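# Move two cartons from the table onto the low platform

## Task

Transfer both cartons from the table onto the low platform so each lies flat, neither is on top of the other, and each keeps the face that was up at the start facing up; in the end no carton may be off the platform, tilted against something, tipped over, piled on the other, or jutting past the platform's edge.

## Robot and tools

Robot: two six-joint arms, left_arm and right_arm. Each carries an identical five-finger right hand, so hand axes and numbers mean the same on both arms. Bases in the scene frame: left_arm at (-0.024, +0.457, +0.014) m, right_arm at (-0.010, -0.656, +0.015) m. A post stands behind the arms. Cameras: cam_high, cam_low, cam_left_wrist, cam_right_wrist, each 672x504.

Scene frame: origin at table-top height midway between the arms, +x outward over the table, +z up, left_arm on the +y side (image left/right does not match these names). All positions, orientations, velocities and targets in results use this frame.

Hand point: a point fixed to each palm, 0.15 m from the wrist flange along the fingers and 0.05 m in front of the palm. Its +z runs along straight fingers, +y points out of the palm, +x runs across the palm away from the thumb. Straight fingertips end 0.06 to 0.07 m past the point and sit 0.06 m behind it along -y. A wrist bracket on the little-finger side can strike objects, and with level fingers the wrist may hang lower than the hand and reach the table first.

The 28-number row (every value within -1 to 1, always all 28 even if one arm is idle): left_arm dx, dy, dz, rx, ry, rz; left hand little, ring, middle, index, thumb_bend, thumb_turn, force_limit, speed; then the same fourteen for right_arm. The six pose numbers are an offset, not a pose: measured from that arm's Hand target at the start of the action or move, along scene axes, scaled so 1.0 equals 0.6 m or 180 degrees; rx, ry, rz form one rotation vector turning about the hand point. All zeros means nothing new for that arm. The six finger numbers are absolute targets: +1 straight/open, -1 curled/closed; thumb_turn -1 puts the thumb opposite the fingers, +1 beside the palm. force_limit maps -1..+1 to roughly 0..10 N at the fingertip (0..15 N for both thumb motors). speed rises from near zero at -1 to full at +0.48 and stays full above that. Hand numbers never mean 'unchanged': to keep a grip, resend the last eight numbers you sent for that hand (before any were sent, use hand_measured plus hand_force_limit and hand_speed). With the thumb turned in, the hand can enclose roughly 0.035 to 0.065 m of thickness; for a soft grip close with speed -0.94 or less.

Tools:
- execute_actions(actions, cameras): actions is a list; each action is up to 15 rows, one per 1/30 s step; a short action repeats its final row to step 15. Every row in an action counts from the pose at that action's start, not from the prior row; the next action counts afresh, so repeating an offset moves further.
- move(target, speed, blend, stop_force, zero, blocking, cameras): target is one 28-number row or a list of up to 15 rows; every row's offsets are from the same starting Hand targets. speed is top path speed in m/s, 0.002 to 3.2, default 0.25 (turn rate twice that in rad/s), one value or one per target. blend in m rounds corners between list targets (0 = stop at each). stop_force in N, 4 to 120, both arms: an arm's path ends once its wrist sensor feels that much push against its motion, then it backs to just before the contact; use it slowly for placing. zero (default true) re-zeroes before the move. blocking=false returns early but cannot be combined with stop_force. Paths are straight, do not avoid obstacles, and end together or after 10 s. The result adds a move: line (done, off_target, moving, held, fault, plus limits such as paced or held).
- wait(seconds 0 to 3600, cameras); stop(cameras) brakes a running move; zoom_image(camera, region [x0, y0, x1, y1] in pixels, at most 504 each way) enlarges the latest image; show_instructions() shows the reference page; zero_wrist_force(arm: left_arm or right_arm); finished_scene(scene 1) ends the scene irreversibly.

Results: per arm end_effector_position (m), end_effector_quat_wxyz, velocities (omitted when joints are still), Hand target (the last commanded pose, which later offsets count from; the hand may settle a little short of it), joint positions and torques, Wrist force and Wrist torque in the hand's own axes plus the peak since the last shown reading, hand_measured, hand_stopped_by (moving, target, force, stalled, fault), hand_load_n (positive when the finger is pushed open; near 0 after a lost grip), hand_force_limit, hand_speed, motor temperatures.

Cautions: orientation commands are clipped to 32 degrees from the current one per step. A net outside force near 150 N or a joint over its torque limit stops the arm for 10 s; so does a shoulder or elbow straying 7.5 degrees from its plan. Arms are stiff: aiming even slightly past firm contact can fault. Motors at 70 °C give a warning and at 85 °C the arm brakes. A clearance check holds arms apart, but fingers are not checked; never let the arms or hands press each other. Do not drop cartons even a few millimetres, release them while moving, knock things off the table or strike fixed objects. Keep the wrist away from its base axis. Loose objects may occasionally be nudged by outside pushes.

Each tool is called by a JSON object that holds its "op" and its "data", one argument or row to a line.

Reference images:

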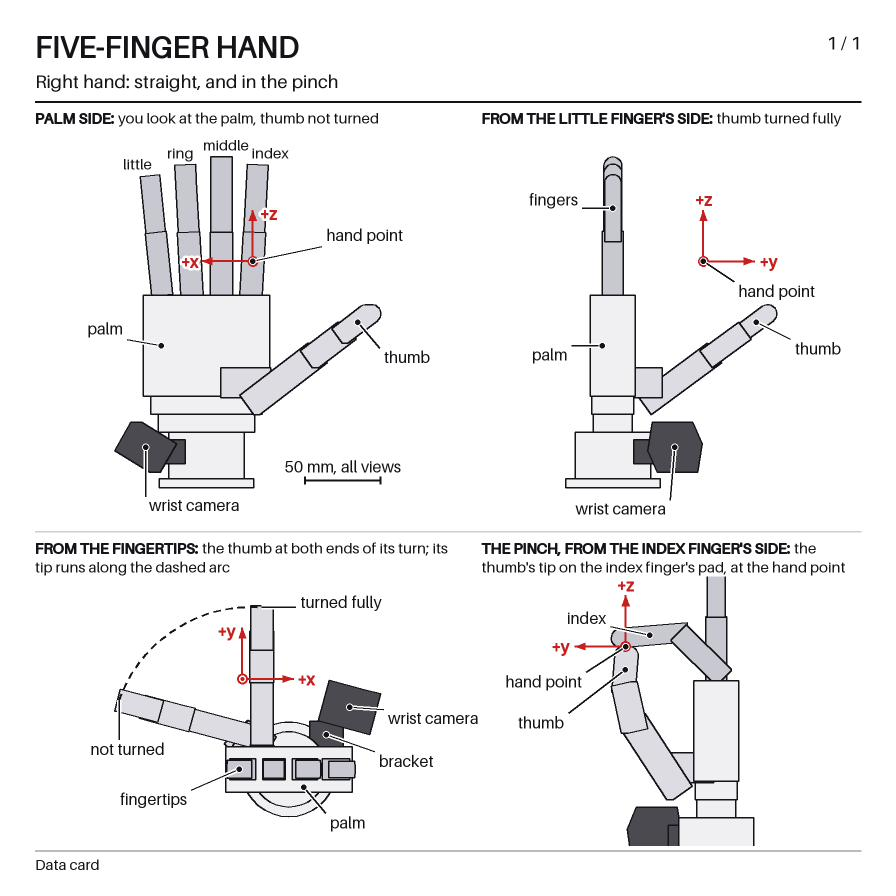

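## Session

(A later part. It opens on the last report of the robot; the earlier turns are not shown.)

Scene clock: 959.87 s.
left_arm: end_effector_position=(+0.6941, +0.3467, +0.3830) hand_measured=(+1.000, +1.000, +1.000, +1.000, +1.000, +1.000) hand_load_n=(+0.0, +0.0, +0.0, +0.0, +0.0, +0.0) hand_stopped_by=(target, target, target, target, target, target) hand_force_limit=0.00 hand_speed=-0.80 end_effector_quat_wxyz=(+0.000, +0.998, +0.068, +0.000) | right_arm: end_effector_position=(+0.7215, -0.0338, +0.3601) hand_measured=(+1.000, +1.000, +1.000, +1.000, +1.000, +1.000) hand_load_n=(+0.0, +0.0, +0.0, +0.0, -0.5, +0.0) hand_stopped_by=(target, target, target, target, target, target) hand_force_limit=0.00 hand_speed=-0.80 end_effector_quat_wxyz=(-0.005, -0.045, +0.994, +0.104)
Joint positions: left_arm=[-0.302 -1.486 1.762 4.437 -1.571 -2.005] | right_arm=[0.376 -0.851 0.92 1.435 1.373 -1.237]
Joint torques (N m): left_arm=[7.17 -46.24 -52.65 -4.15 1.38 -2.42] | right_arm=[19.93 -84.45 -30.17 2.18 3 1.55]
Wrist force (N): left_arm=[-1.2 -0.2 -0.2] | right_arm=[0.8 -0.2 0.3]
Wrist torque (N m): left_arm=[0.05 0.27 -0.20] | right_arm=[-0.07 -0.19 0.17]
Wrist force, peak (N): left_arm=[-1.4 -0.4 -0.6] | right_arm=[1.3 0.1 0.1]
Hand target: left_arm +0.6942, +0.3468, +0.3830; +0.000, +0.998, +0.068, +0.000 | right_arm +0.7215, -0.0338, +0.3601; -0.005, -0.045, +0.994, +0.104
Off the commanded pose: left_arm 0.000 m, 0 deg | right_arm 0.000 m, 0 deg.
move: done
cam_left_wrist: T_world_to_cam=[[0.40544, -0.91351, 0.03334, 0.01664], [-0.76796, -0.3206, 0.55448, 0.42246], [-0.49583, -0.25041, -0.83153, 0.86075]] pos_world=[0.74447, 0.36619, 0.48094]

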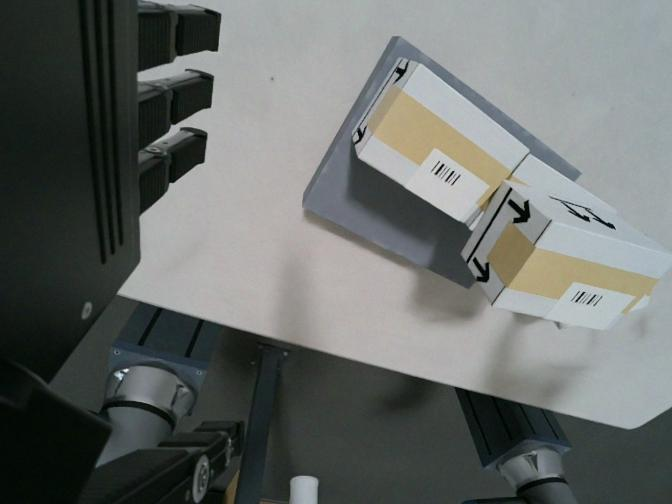

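{"op": "move", "data": {
  "target": [
    [-0.1403,-0.3113,-0.0883,-0.066,-0.0095,0.002,1,1,1,1,1,1,0,-0.8,-0.0105,0.0453,-0.1568,0,0,0.0167,1,1,1,1,1,1,0,-0.8],
    [-0.1357,-0.3703,-0.195,-0.066,-0.0095,0.002,1,1,1,1,1,1,0,-0.8,-0.0105,0.0453,-0.1568,0,0,0.0167,1,1,1,1,1,1,0,-0.8]
  ],
  "speed": [0.15,0.08],
  "blend": 0.01,
  "cameras": ["all"]
}}

{"op": "zoom_image", "data": {
  "camera": "cam_low",
  "region": [220, 70, 445, 275]
}}

Scene clock: 997.27 s.
left_arm: end_effector_position=(+0.6127, +0.1246, +0.2658) hand_measured=(+1.000, +1.000, +1.000, +1.000, +1.000, +1.000) hand_load_n=(+0.0, +0.0, +0.0, +0.0, +0.0, +0.0) hand_stopped_by=(target, target, target, target, target, target) hand_force_limit=0.00 hand_speed=-0.80 end_effector_quat_wxyz=(+0.104, +0.992, +0.071, +0.008) | right_arm: end_effector_position=(+0.7152, -0.0066, +0.2660) hand_measured=(+1.000, +1.000, +1.000, +1.000, +1.000, +1.000) hand_load_n=(+0.0, +0.0, +0.0, +0.5, +0.0, +0.0) hand_stopped_by=(target, target, target, target, target, target) hand_force_limit=0.00 hand_speed=-0.80 end_effector_quat_wxyz=(-0.008, -0.071, +0.992, +0.104)
Joint positions: left_arm=[-0.578 -1.469 2.036 4.007 -1.728 -2.299] | right_arm=[0.404 -0.795 0.99 1.314 1.372 -1.263]
Joint torques (N m): left_arm=[14.55 -66.62 -48.85 -2.56 -0.31 3.76] | right_arm=[-16.57 -104.49 -50.26 5.57 -2.7 1.49]
Wrist force (N): left_arm=[-1.2 0.0 -0.1] | right_arm=[0.8 0.3 0.3]
Wrist torque (N m): left_arm=[0.08 0.28 0.05] | right_arm=[0.00 -0.18 0.19]
Wrist force, peak (N): left_arm=[-2.1 -0.2 0.5] | right_arm=[1.4 -0.1 0.3]
Hand target: left_arm +0.6128, +0.1246, +0.2660; +0.104, +0.992, +0.071, +0.008 | right_arm +0.7152, -0.0066, +0.2660; -0.008, -0.071, +0.992, +0.104
Off the commanded pose: left_arm 0.000 m, 0 deg | right_arm 0.000 m, 0 deg.
move: done
cam_left_wrist: T_world_to_cam=[[0.40752, -0.88319, 0.23217, -0.20725], [-0.78313, -0.20722, 0.58632, 0.34037], [-0.46972, -0.42075, -0.7761, 0.65789]] pos_world=[0.66004, 0.1643, 0.35914]
cam_right_wrist: T_world_to_cam=[[-0.39245, 0.90243, 0.17777, 0.24136], [0.7882, 0.23036, 0.57068, -0.71807], [0.47405, 0.36408, -0.8017, -0.00741]] pos_world=[0.66422, -0.0497, 0.36094]

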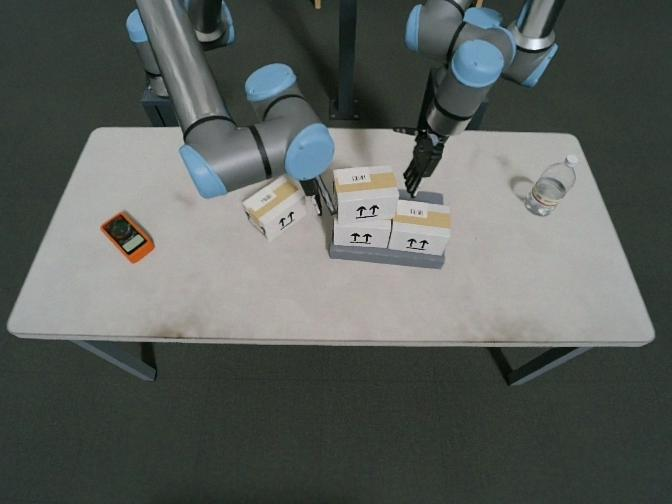

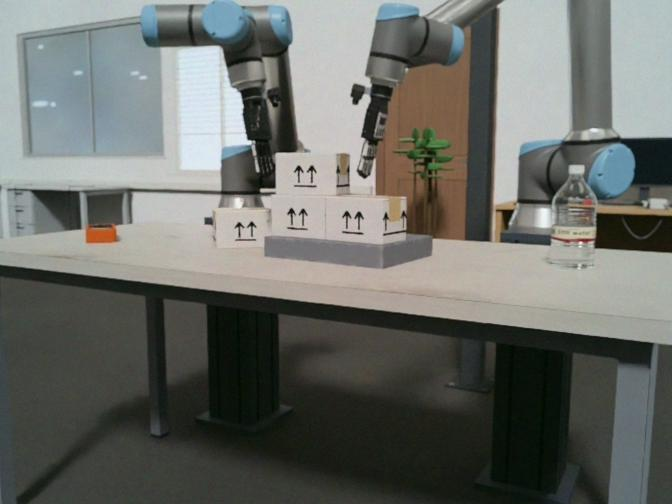

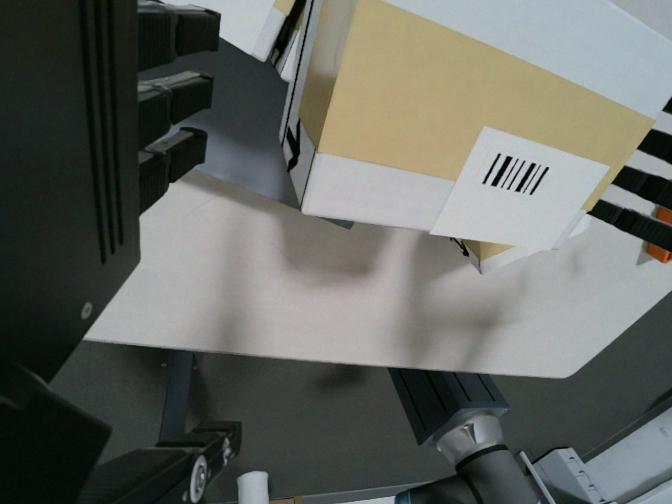

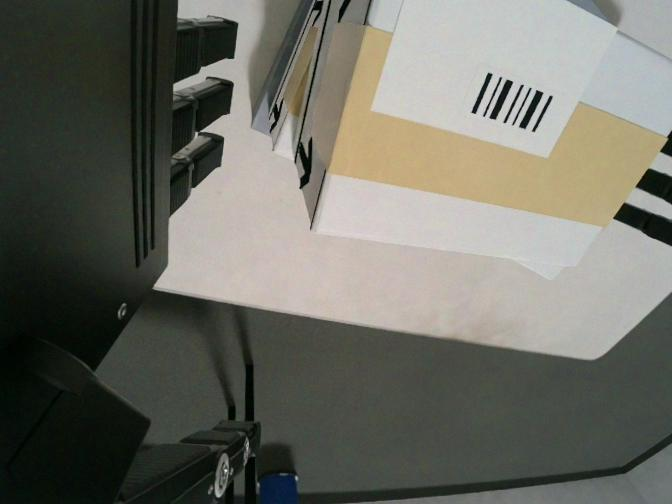

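Scaled by 2.240 from the camera's image (finer frame: 960x720).

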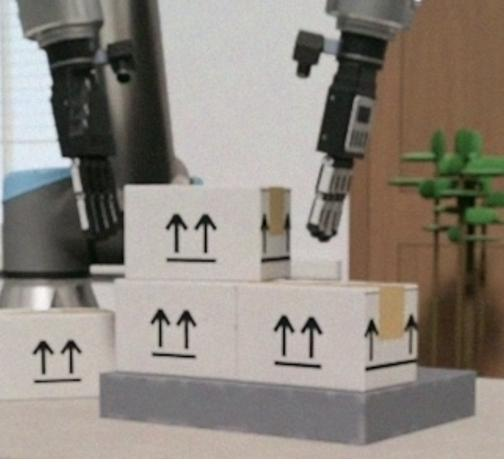

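{"op": "move", "data": {
  "target": [0.0072,-0.0495,0,0,0,0,1,1,1,1,1,1,0,-0.8,-0.0072,0.0495,0,0,0,0,1,1,1,1,1,1,0,-0.8],
  "speed": 0.06,
  "stop_force": 10
}}

{"op": "move", "data": {
  "target": [0.0055,-0.0380,0,0,0,0,1,1,1,1,1,1,0,-0.8,-0.0055,0.0380,0,0,0,0,1,1,1,1,1,1,0,-0.8],
  "speed": 0.01,
  "stop_force": 16,
  "cameras": ["all"]
}}

{"op": "zoom_image", "data": {
  "camera": "cam_high",
  "region": [325, 155, 455, 275]
}}

Scene clock: 1010.67 s.
left_arm: end_effector_position=(+0.6171, +0.0949, +0.2660) hand_measured=(+1.000, +1.000, +1.000, +1.000, +1.000, +1.000) hand_load_n=(+0.0, +0.0, +0.0, +0.0, +0.0, +0.0) hand_stopped_by=(target, target, target, target, target, target) hand_force_limit=0.00 hand_speed=-0.80 end_effector_quat_wxyz=(+0.104, +0.992, +0.071, +0.008) | right_arm: end_effector_position=(+0.7109, +0.0230, +0.2660) hand_measured=(+1.000, +1.000, +1.000, +1.000, +1.000, +1.000) hand_load_n=(+0.0, +0.0, +0.0, +0.0, +0.0, +0.0) hand_stopped_by=(target, target, target, target, target, target) hand_force_limit=0.00 hand_speed=-0.80 end_effector_quat_wxyz=(-0.008, -0.071, +0.992, +0.104)
Joint positions: left_arm=[-0.611 -1.447 2.011 4.004 -1.723 -2.332] | right_arm=[0.436 -0.766 0.937 1.331 1.374 -1.23]
Joint torques (N m): left_arm=[9.27 -66.63 -30.27 -1.89 -1.7 3.16] | right_arm=[-15.71 -106.19 -29.5 1.9 -1 -1.98]
Wrist force (N): left_arm=[-1.0 -0.3 -0.1] | right_arm=[0.6 0.2 0.4]
Wrist torque (N m): left_arm=[0.03 0.24 -0.02] | right_arm=[-0.01 -0.16 -0.06]
Wrist force, peak (N): left_arm=[-0.8 -1.4 -0.7] | right_arm=[0.9 1.4 0.8]
Hand target: left_arm +0.6171, +0.0949, +0.2660; +0.104, +0.992, +0.071, +0.008 | right_arm +0.7109, +0.0231, +0.2660; -0.008, -0.071, +0.992, +0.104
Off the commanded pose: left_arm 0.000 m, 0 deg | right_arm 0.000 m, 0 deg.
move: done

Scene clock: 1012.77 s.
left_arm: end_effector_position=(+0.6186, +0.0846, +0.2659) hand_measured=(+1.000, +1.000, +1.000, +1.000, +1.000, +1.000) hand_load_n=(+0.0, +0.0, +0.5, +0.0, +0.0, +0.0) hand_stopped_by=(target, target, target, target, target, target) hand_force_limit=0.00 hand_speed=-0.80 end_effector_quat_wxyz=(+0.104, +0.992, +0.071, +0.008) | right_arm: end_effector_position=(+0.7094, +0.0334, +0.2660) hand_measured=(+1.000, +1.000, +1.000, +1.000, +1.000, +1.000) hand_load_n=(+0.0, +0.5, +1.0, +0.0, +0.0, +0.0) hand_stopped_by=(target, target, target, target, target, target) hand_force_limit=0.00 hand_speed=-0.80 end_effector_quat_wxyz=(-0.008, -0.071, +0.992, +0.104)
Joint positions: left_arm=[-0.622 -1.438 2.002 4.003 -1.722 -2.343] | right_arm=[0.447 -0.755 0.917 1.338 1.375 -1.218]
Joint torques (N m): left_arm=[2.84 -62.85 -34.75 -7.44 -4.64 3.03] | right_arm=[-0.42 -103.24 -29.25 0.78 -8.78 -1.98]
Wrist force (N): left_arm=[-6.0 -14.0 -10.1] | right_arm=[-2.9 -15.2 -7.6]
Wrist torque (N m): left_arm=[1.48 0.18 -0.53] | right_arm=[1.42 -0.21 -0.68]
Wrist force, peak (N): left_arm=[-7.1 -20.2 -13.7] | right_arm=[-2.1 -21.0 -8.7]
Hand target: left_arm +0.6186, +0.0846, +0.2659; +0.104, +0.992, +0.071, +0.008 (not the last commanded pose) | right_arm +0.7094, +0.0334, +0.2660; -0.008, -0.071, +0.992, +0.104 (not the last commanded pose)
Off the commanded pose: left_arm 0.013 m, 0 deg | right_arm 0.013 m, 0 deg.
move: contact (left_arm, right_arm)
cam_left_wrist: T_world_to_cam=[[0.40745, -0.88318, 0.23231, -0.24502], [-0.78326, -0.20717, 0.58616, 0.33678], [-0.46956, -0.42079, -0.77617, 0.64384]] pos_world=[0.66594, 0.1243, 0.35924]
cam_right_wrist: T_world_to_cam=[[-0.39234, 0.90252, 0.17758, 0.20289], [0.78821, 0.23037, 0.57066, -0.72274], [0.47412, 0.36386, -0.80176, -0.01929]] pos_world=[0.65842, -0.0096, 0.36094]

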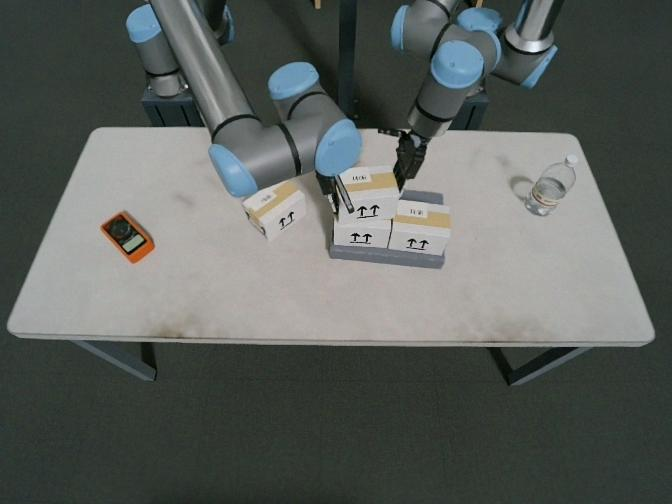

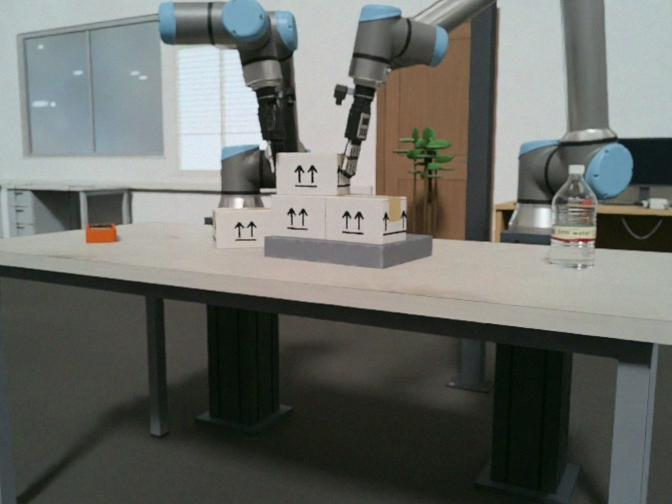

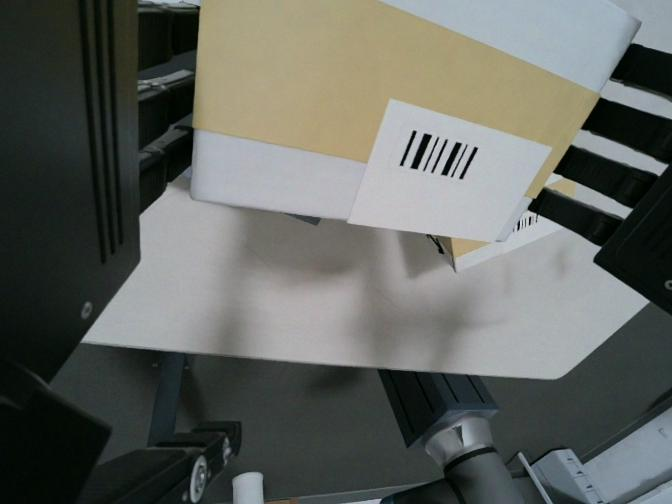

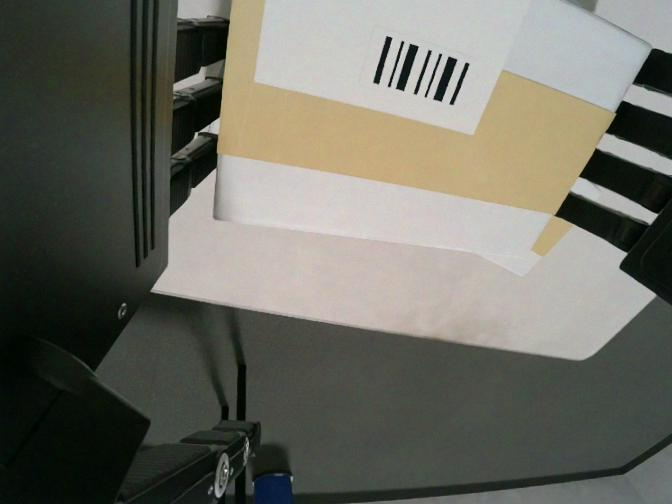

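Scaled by 3.877 from the camera's image (finer frame: 960x720).

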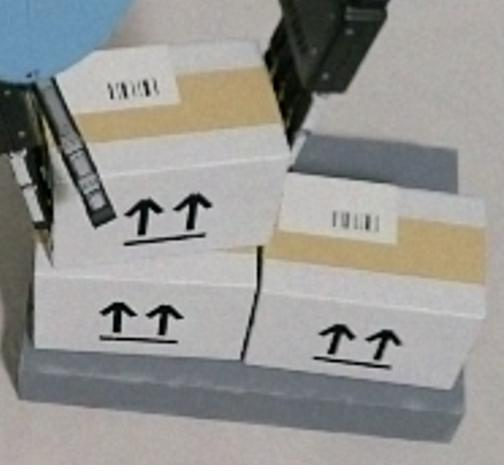

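{"op": "move", "data": {
  "target": [
    [0,0,0.0833,0,0,0,1,1,1,1,1,1,0,-0.8,0,0,0.0833,0,0,0,1,1,1,1,1,1,0,-0.8],
    [-0.0493,0.1478,0.0833,0,0,-0.0422,1,1,1,1,1,1,0,-0.8,-0.062,0.1285,0.0833,0,0,-0.0422,1,1,1,1,1,1,0,-0.8],
    [-0.0975,0.2947,0.0833,0,0,-0.0844,1,1,1,1,1,1,0,-0.8,-0.1252,0.258,0.0833,0,0,-0.0844,1,1,1,1,1,1,0,-0.8]
  ],
  "speed": 0.06,
  "blend": 0.01,
  "cameras": ["all"]
}}

{"op": "zoom_image", "data": {
  "camera": "cam_high",
  "region": [325, 145, 455, 275]
}}

{"op": "zoom_image", "data": {
  "camera": "cam_low",
  "region": [240, 100, 445, 275]
}}

Scene clock: 1036.93 s.
left_arm: end_effector_position=(+0.5600, +0.2614, +0.3159) hand_measured=(+1.000, +1.000, +1.000, +1.000, +1.000, +1.000) hand_load_n=(+0.0, +0.5, +1.0, +0.0, +0.0, -0.5) hand_stopped_by=(target, target, target, target, target, target) hand_force_limit=0.00 hand_speed=-0.80 end_effector_quat_wxyz=(+0.105, +0.993, -0.061, -0.006) | right_arm: end_effector_position=(+0.6343, +0.1882, +0.3159) hand_measured=(+1.000, +1.000, +1.000, +1.000, +1.000, +1.000) hand_load_n=(+0.0, +0.0, +1.0, +0.0, +0.0, +0.0) hand_stopped_by=(target, target, target, target, target, target) hand_force_limit=0.00 hand_speed=-0.80 end_effector_quat_wxyz=(+0.006, +0.061, +0.993, +0.104)
Joint positions: left_arm=[-0.416 -1.609 2.062 4.198 -1.772 -1.867] | right_arm=[0.661 -0.674 0.665 1.426 1.43 -0.736]
Joint torques (N m): left_arm=[-11.66 -28.08 -58.16 -7.59 -5.34 -0.39] | right_arm=[1.49 -112.31 -38.29 -2 -8.31 0.65]
Wrist force (N): left_arm=[-5.1 -18.3 -0.6] | right_arm=[-2.4 -17.6 0.3]
Wrist torque (N m): left_arm=[1.20 0.12 -0.66] | right_arm=[1.10 -0.41 -0.47]
Wrist force, peak (N): left_arm=[-5.6 -20.2 -0.9] | right_arm=[-2.9 -18.9 -0.2]
Hand target: left_arm +0.5601, +0.2614, +0.3159; +0.104, +0.993, -0.061, -0.006 | right_arm +0.6343, +0.1882, +0.3160; +0.006, +0.061, +0.993, +0.104
Off the commanded pose: left_arm 0.000 m, 0 deg | right_arm 0.000 m, 0 deg.
move: done
cam_left_wrist: T_world_to_cam=[[0.16182, -0.95907, 0.23238, 0.08083], [-0.81013, 0.00535, 0.58622, 0.25766], [-0.56347, -0.28312, -0.77611, 0.74613]] pos_world=[0.61608, 0.28739, 0.40924]
cam_right_wrist: T_world_to_cam=[[-0.14231, 0.9738, 0.17739, -0.14709], [0.821, 0.01602, 0.5707, -0.70812], [0.5529, 0.22686, -0.80177, -0.02416]] pos_world=[0.57379, 0.16006, 0.41084]

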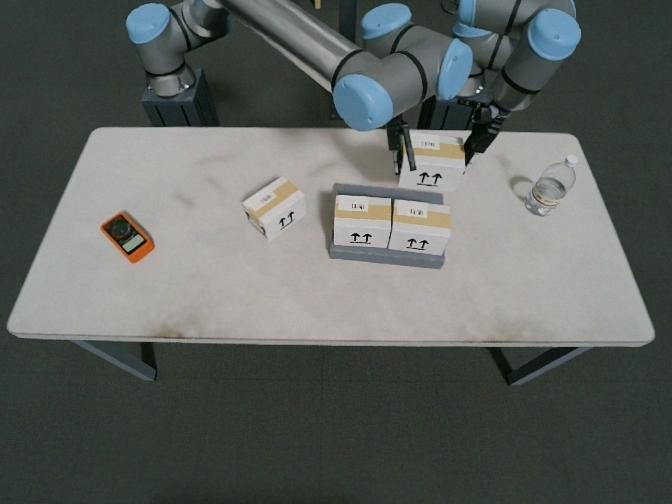

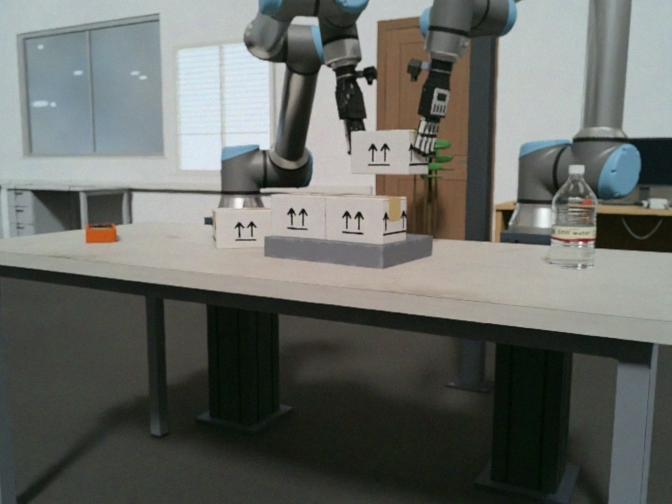

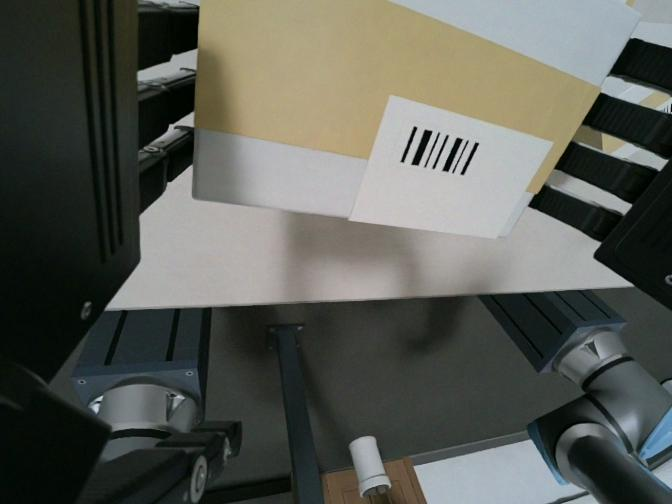

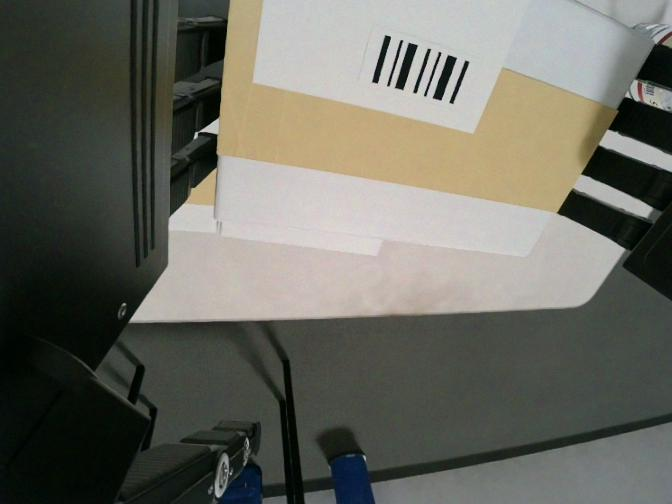

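Scaled by 3.877 from the camera's image (finer frame: 960x720).

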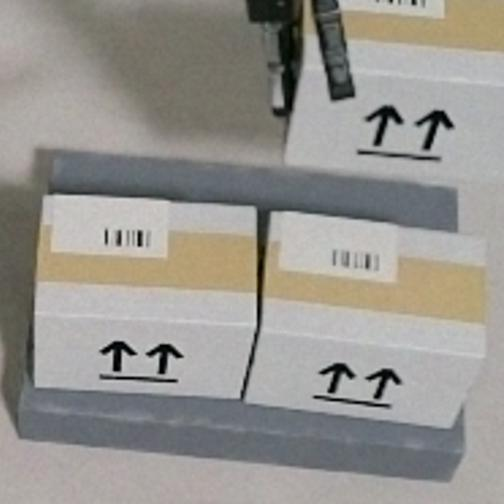

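Scaled by 2.459 from the camera's image (finer frame: 960x720).

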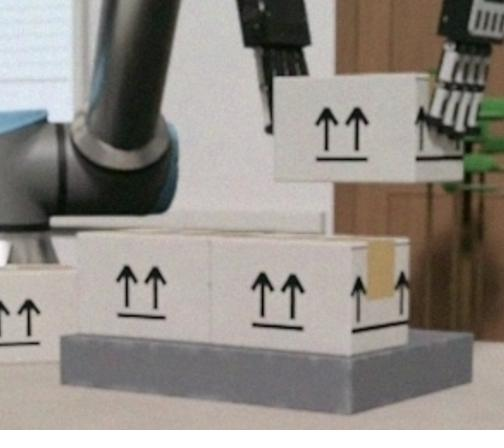

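{"op": "move", "data": {
  "target": [
    [-0.0083,0.001,0,0,0,0,1,1,1,1,1,1,0,-0.8,-0.0083,0.001,0,0,0,0,1,1,1,1,1,1,0,-0.8],
    [-0.0083,0.001,-0.22,0,0,0,1,1,1,1,1,1,0,-0.8,-0.0083,0.001,-0.22,0,0,0,1,1,1,1,1,1,0,-0.8]
  ],
  "speed": 0.06,
  "cameras": ["all"]
}}

{"op": "zoom_image", "data": {
  "camera": "cam_high",
  "region": [325, 145, 485, 275]
}}

{"op": "zoom_image", "data": {
  "camera": "cam_low",
  "region": [240, 100, 445, 275]
}}

Scene clock: 1099.37 s.
left_arm: end_effector_position=(+0.5550, +0.2621, +0.1838) hand_measured=(+1.000, +1.000, +1.000, +1.000, +1.000, +1.000) hand_load_n=(+0.0, +0.0, +0.5, +0.0, +0.0, +0.0) hand_stopped_by=(target, target, target, target, target, target) hand_force_limit=0.00 hand_speed=-0.80 end_effector_quat_wxyz=(+0.104, +0.993, -0.061, -0.006) | right_arm: end_effector_position=(+0.6293, +0.1887, +0.1838) hand_measured=(+1.000, +1.000, +1.000, +1.000, +1.000, +1.000) hand_load_n=(+0.0, +0.0, +1.0, +0.0, +0.0, +0.0) hand_stopped_by=(target, target, target, target, target, target) hand_force_limit=0.00 hand_speed=-0.80 end_effector_quat_wxyz=(+0.006, +0.061, +0.993, +0.104)
Joint positions: left_arm=[-0.419 -1.476 2.203 3.924 -1.771 -1.869] | right_arm=[0.664 -0.65 0.853 1.213 1.43 -0.732]
Joint torques (N m): left_arm=[0.15 -63.86 -51.02 -3.88 -6.32 2.46] | right_arm=[-5.48 -115.69 -55.72 3.04 -3.59 -1.5]
Wrist force (N): left_arm=[-4.2 -12.8 0.1] | right_arm=[-1.7 -12.4 1.3]
Wrist torque (N m): left_arm=[0.87 0.13 -0.44] | right_arm=[0.76 -0.39 -0.56]
Wrist force, peak (N): left_arm=[-5.3 -20.8 -2.8] | right_arm=[-3.0 -20.5 -1.2]
Hand target: left_arm +0.5551, +0.2620, +0.1839; +0.104, +0.993, -0.061, -0.006 | right_arm +0.6293, +0.1888, +0.1840; +0.006, +0.061, +0.993, +0.104
Off the commanded pose: left_arm 0.000 m, 0 deg | right_arm 0.000 m, 0 deg.
move: done
cam_left_wrist: T_world_to_cam=[[0.1618, -0.95909, 0.23229, 0.11298], [-0.81005, 0.00535, 0.58634, 0.33102], [-0.5636, -0.28304, -0.77604, 0.64091]] pos_world=[0.61108, 0.28799, 0.27704]
cam_right_wrist: T_world_to_cam=[[-0.14214, 0.97382, 0.1774, -0.12504], [0.8211, 0.01591, 0.57056, -0.62871], [0.5528, 0.22676, -0.80187, -0.1274]] pos_world=[0.56889, 0.16066, 0.27874]

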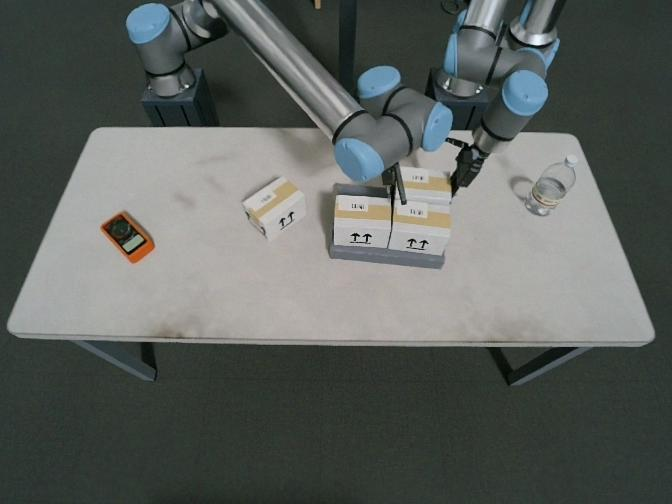

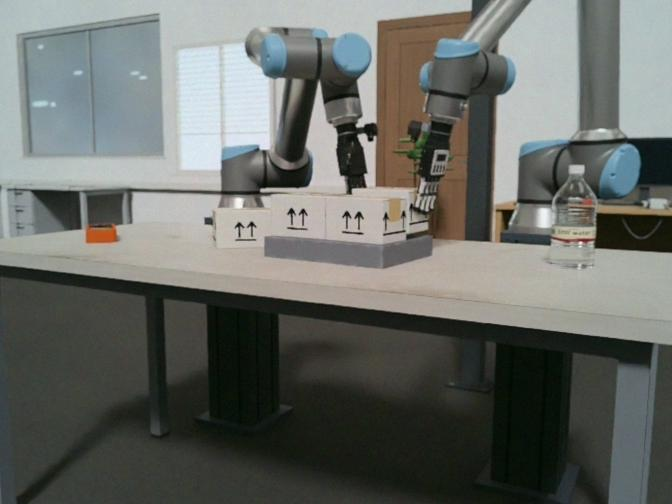

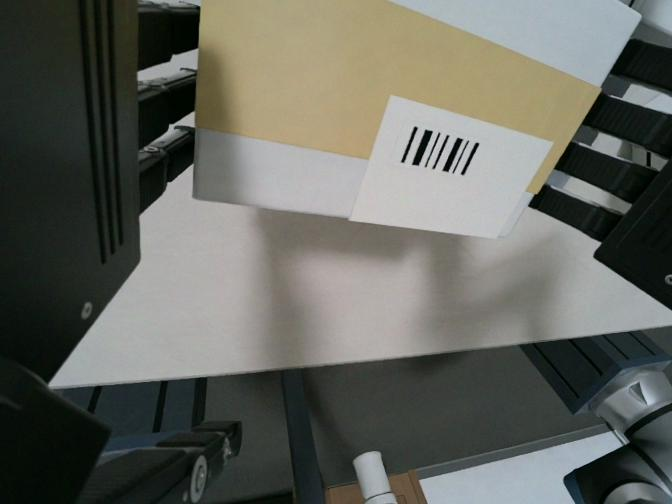

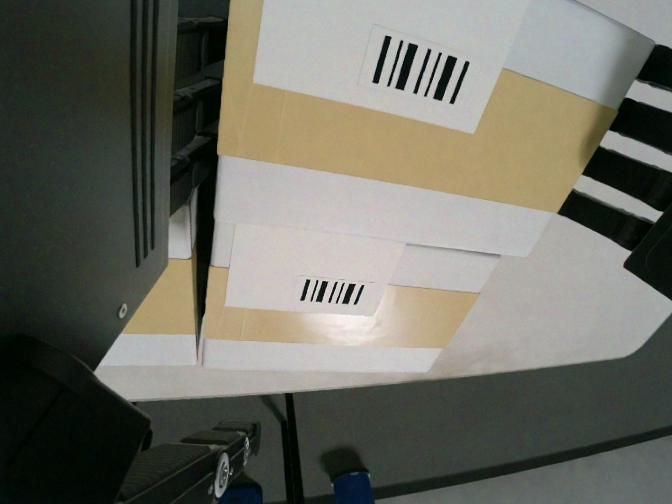

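Scaled by 3.150 from the camera's image (finer frame: 960x720).

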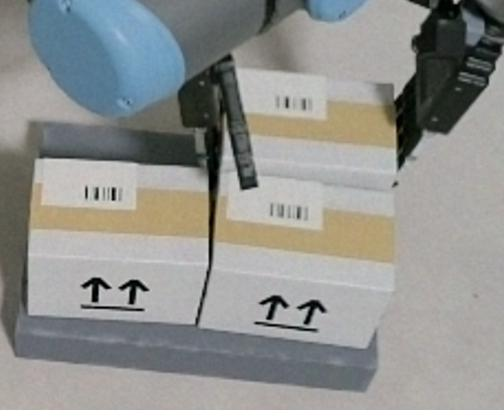

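Scaled by 2.459 from the camera's image (finer frame: 960x720).

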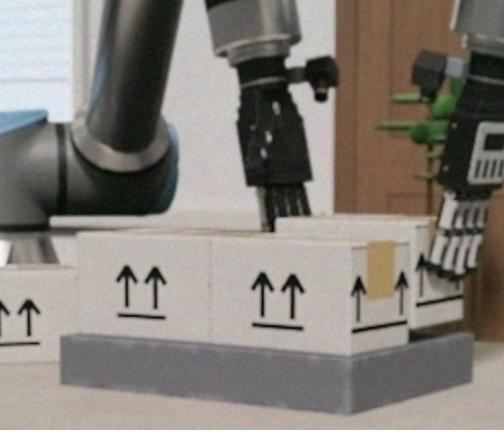

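{"op": "zoom_image", "data": {
  "camera": "cam_high",
  "region": [385, 155, 465, 225]
}}

{"op": "zoom_image", "data": {
  "camera": "cam_right_wrist",
  "region": [170, 130, 560, 400]
}}

{"op": "zoom_image", "data": {
  "camera": "cam_low",
  "region": [360, 180, 445, 260]
}}

Scaled by 6.300 from the camera's image (finer frame: 960x720).

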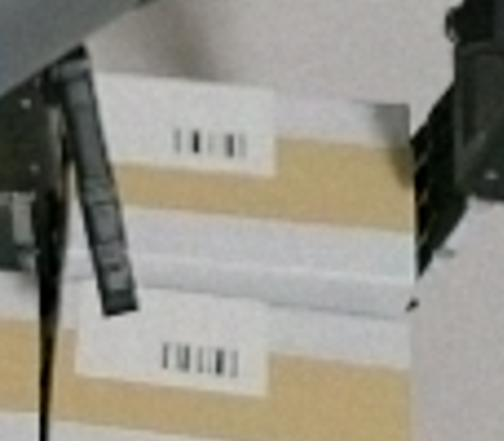

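Scaled by 1.292 from the camera's image (finer frame: 960x720).

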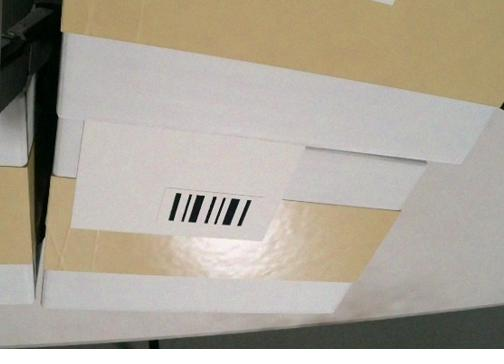

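Scaled by 5.929 from the camera's image (finer frame: 960x720).

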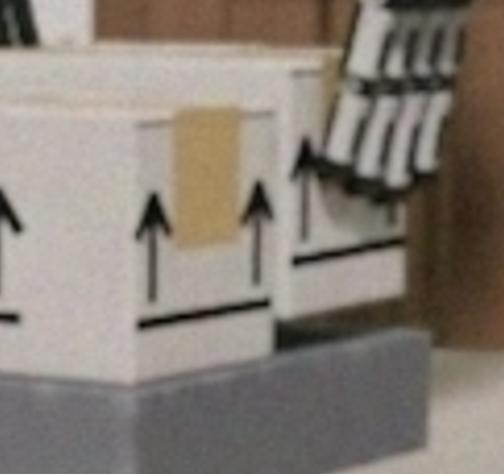

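{"op": "move", "data": {
  "target": [0,0,-0.035,0,0,0,1,1,1,1,1,1,0,-0.8,0,0,-0.035,0,0,0,1,1,1,1,1,1,0,-0.8],
  "speed": 0.01,
  "stop_force": 5,
  "cameras": ["cam_low","cam_high"]
}}

{"op": "zoom_image", "data": {
  "camera": "cam_low",
  "region": [360, 180, 445, 260]
}}

Scene clock: 1129.40 s.
left_arm: end_effector_position=(+0.5551, +0.2620, +0.1689) hand_measured=(+1.000, +1.000, +1.000, +1.000, +1.000, +1.000) hand_load_n=(+0.0, +0.0, +0.5, +0.0, +0.0, +0.0) hand_stopped_by=(target, target, target, target, target, target) hand_force_limit=0.00 hand_speed=-0.80 end_effector_quat_wxyz=(+0.104, +0.993, -0.061, -0.006) | right_arm: end_effector_position=(+0.6294, +0.1888, +0.1694) hand_measured=(+1.000, +1.000, +1.000, +1.000, +1.000, +1.000) hand_load_n=(+0.0, +0.0, +0.5, +0.0, +0.0, +0.0) hand_stopped_by=(target, target, target, target, target, target) hand_force_limit=0.00 hand_speed=-0.80 end_effector_quat_wxyz=(+0.006, +0.061, +0.993, +0.104)
Joint positions: left_arm=[-0.419 -1.455 2.214 3.891 -1.771 -1.869] | right_arm=[0.664 -0.643 0.867 1.193 1.43 -0.732]
Joint torques (N m): left_arm=[-2.6 -62.33 -48.86 -4.04 -6.71 -2.33] | right_arm=[-1.04 -106.77 -51.96 2.5 -4.02 0.59]
Wrist force (N): left_arm=[-4.2 -14.8 -4.2] | right_arm=[-2.0 -11.6 -5.5]
Wrist torque (N m): left_arm=[1.21 0.12 -0.51] | right_arm=[1.00 -0.23 -0.54]
Wrist force, peak (N): left_arm=[-7.4 -15.6 -14.6] | right_arm=[-2.3 -16.3 0.2]
Hand target: left_arm +0.5551, +0.2620, +0.1689; +0.104, +0.993, -0.061, -0.006 (not the last commanded pose) | right_arm +0.6294, +0.1888, +0.1694; +0.006, +0.061, +0.993, +0.104 (not the last commanded pose)
Off the commanded pose: left_arm 0.006 m, 0 deg | right_arm 0.006 m, 0 deg.
move: contact (left_arm, right_arm)
Images, in order (width x height): cam_high 672x504, cam_low 672x504.

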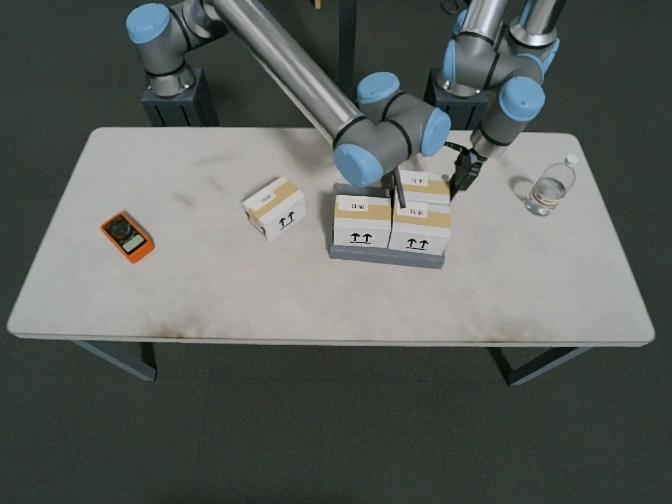

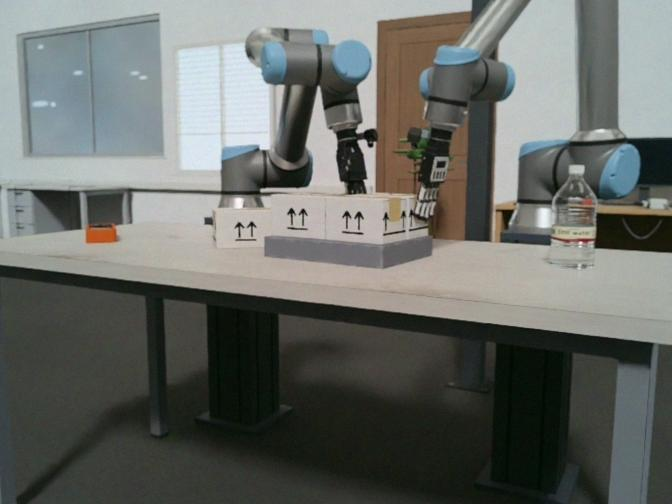

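Scaled by 5.929 from the camera's image (finer frame: 960x720).

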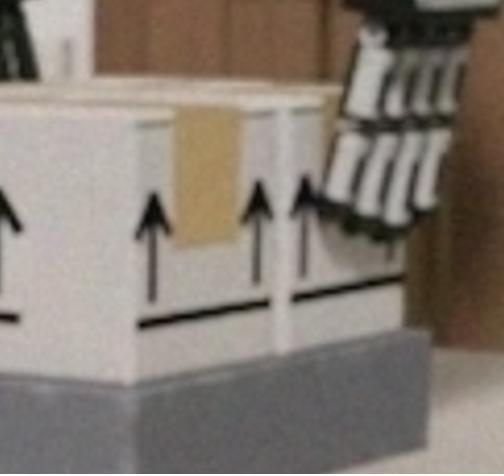

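{"op": "move", "data": {
  "target": [
    [0.0061,0.0496,0,0,0,0,1,1,1,1,1,1,0,-0.8,-0.0061,-0.0496,0,0,0,0,1,1,1,1,1,1,0,-0.8],
    [0.0122,0.1,0.2,0,0,0,1,1,1,1,1,1,0,-0.8,-0.0122,-0.1,0.2,0,0,0,1,1,1,1,1,1,0,-0.8]
  ],
  "speed": [0.03,0.12],
  "blend": 0.008,
  "cameras": ["all"]
}}

{"op": "zoom_image", "data": {
  "camera": "cam_high",
  "region": [325, 155, 465, 275]
}}

{"op": "zoom_image", "data": {
  "camera": "cam_low",
  "region": [255, 170, 445, 275]
}}

Scene clock: 1147.83 s.
left_arm: end_effector_position=(+0.5625, +0.3220, +0.2889) hand_measured=(+1.000, +1.000, +1.000, +1.000, +1.000, +1.000) hand_load_n=(+0.0, +0.0, +0.0, +0.0, +0.0, +0.0) hand_stopped_by=(target, target, target, target, target, target) hand_force_limit=0.00 hand_speed=-0.80 end_effector_quat_wxyz=(+0.104, +0.993, -0.061, -0.006) | right_arm: end_effector_position=(+0.6222, +0.1287, +0.2894) hand_measured=(+1.000, +1.000, +1.000, +1.000, +1.000, +1.000) hand_load_n=(+0.0, +0.0, -0.5, +0.0, -0.5, +0.0) hand_stopped_by=(target, target, target, target, target, target) hand_force_limit=0.00 hand_speed=-0.80 end_effector_quat_wxyz=(+0.006, +0.061, +0.993, +0.104)
Joint positions: left_arm=[-0.322 -1.593 2.095 4.168 -1.776 -1.771] | right_arm=[0.618 -0.794 0.928 1.289 1.423 -0.779]
Joint torques (N m): left_arm=[-8.96 -41.82 -39.22 -1.65 -1.31 -3.01] | right_arm=[18.08 -95.82 -30.17 4.74 -2.27 1.56]
Wrist force (N): left_arm=[-0.3 -1.0 0.0] | right_arm=[1.9 0.0 1.0]
Wrist torque (N m): left_arm=[-0.14 0.10 -0.06] | right_arm=[-0.08 -0.35 0.26]
Wrist force, peak (N): left_arm=[-4.4 -15.1 -4.2] | right_arm=[-1.7 -11.8 -5.7]
Hand target: left_arm +0.5625, +0.3220, +0.2889; +0.104, +0.993, -0.061, -0.006 | right_arm +0.6220, +0.1288, +0.2894; +0.006, +0.061, +0.993, +0.104
Off the commanded pose: left_arm 0.000 m, 0 deg | right_arm 0.000 m, 0 deg.
move: done
cam_left_wrist: T_world_to_cam=[[0.16177, -0.95907, 0.23243, 0.14487], [-0.81027, 0.00535, 0.58604, 0.27532], [-0.56329, -0.28313, -0.77623, 0.74354]] pos_world=[0.61848, 0.34799, 0.38214]
cam_right_wrist: T_world_to_cam=[[-0.14205, 0.97378, 0.1777, -0.08643], [0.82098, 0.01561, 0.57074, -0.68207], [0.553, 0.22696, -0.80167, -0.02532]] pos_world=[0.56169, 0.10056, 0.38434]

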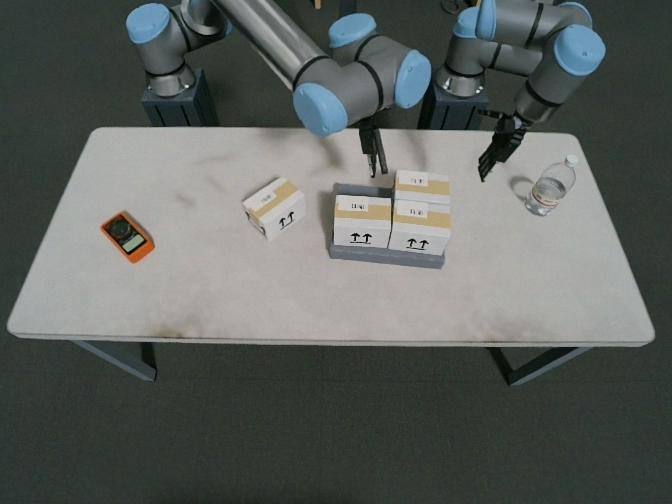

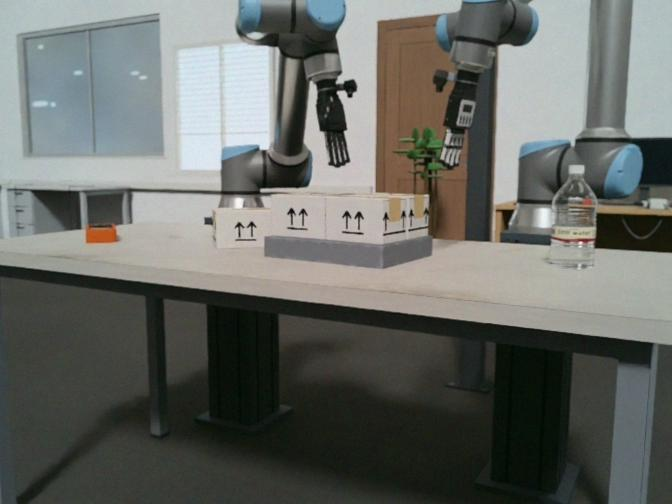

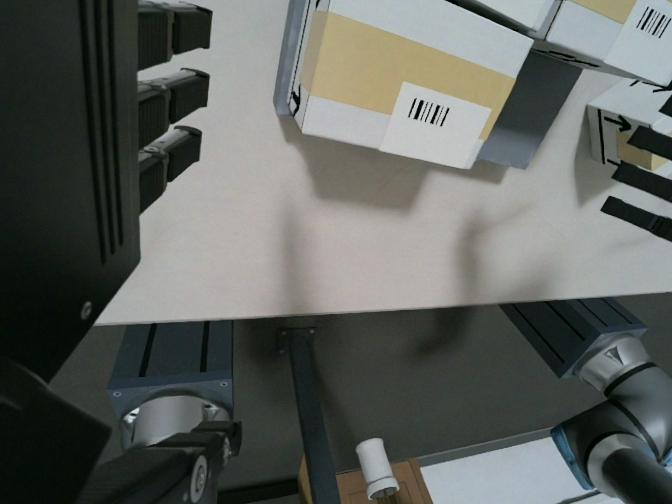

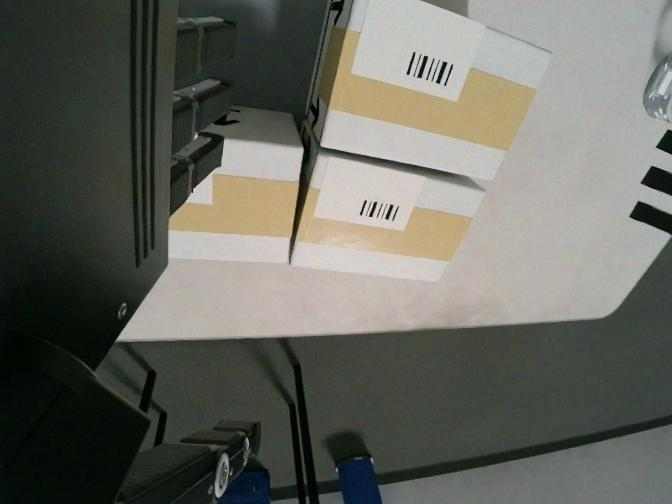

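Scaled by 3.600 from the camera's image (finer frame: 960x720).

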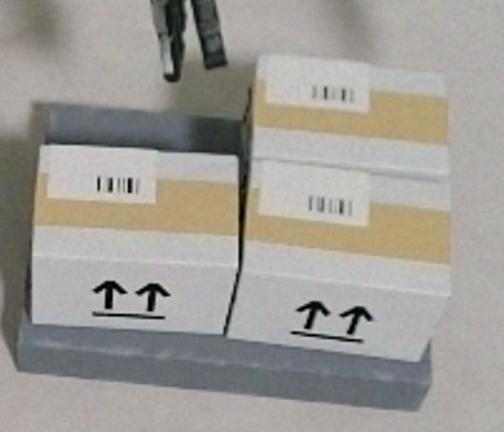

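Scaled by 2.653 from the camera's image (finer frame: 960x720).

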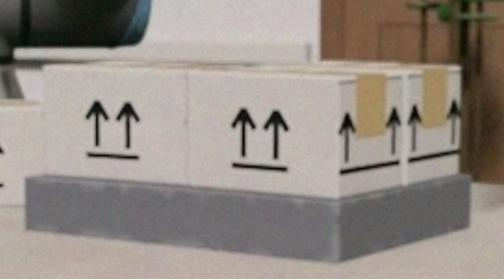

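{"op": "zoom_image", "data": {
  "camera": "cam_left_wrist",
  "region": [260, 0, 672, 230]
}}

Scaled by 1.223 from the camera's image (finer frame: 960x720).

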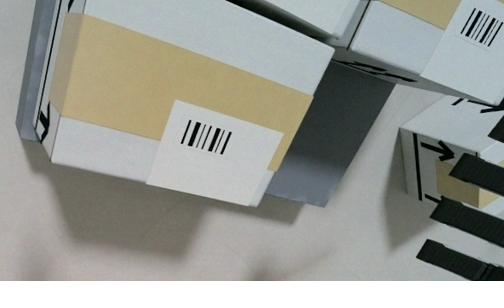

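{"op": "zoom_image", "data": {
  "camera": "cam_high",
  "region": [225, 160, 325, 260]
}}

Scaled by 5.040 from the camera's image (finer frame: 960x720).

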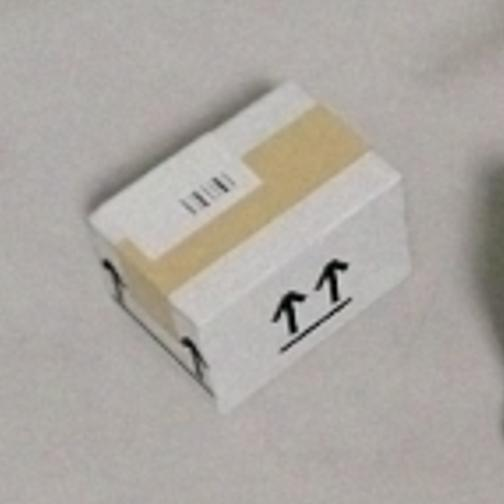

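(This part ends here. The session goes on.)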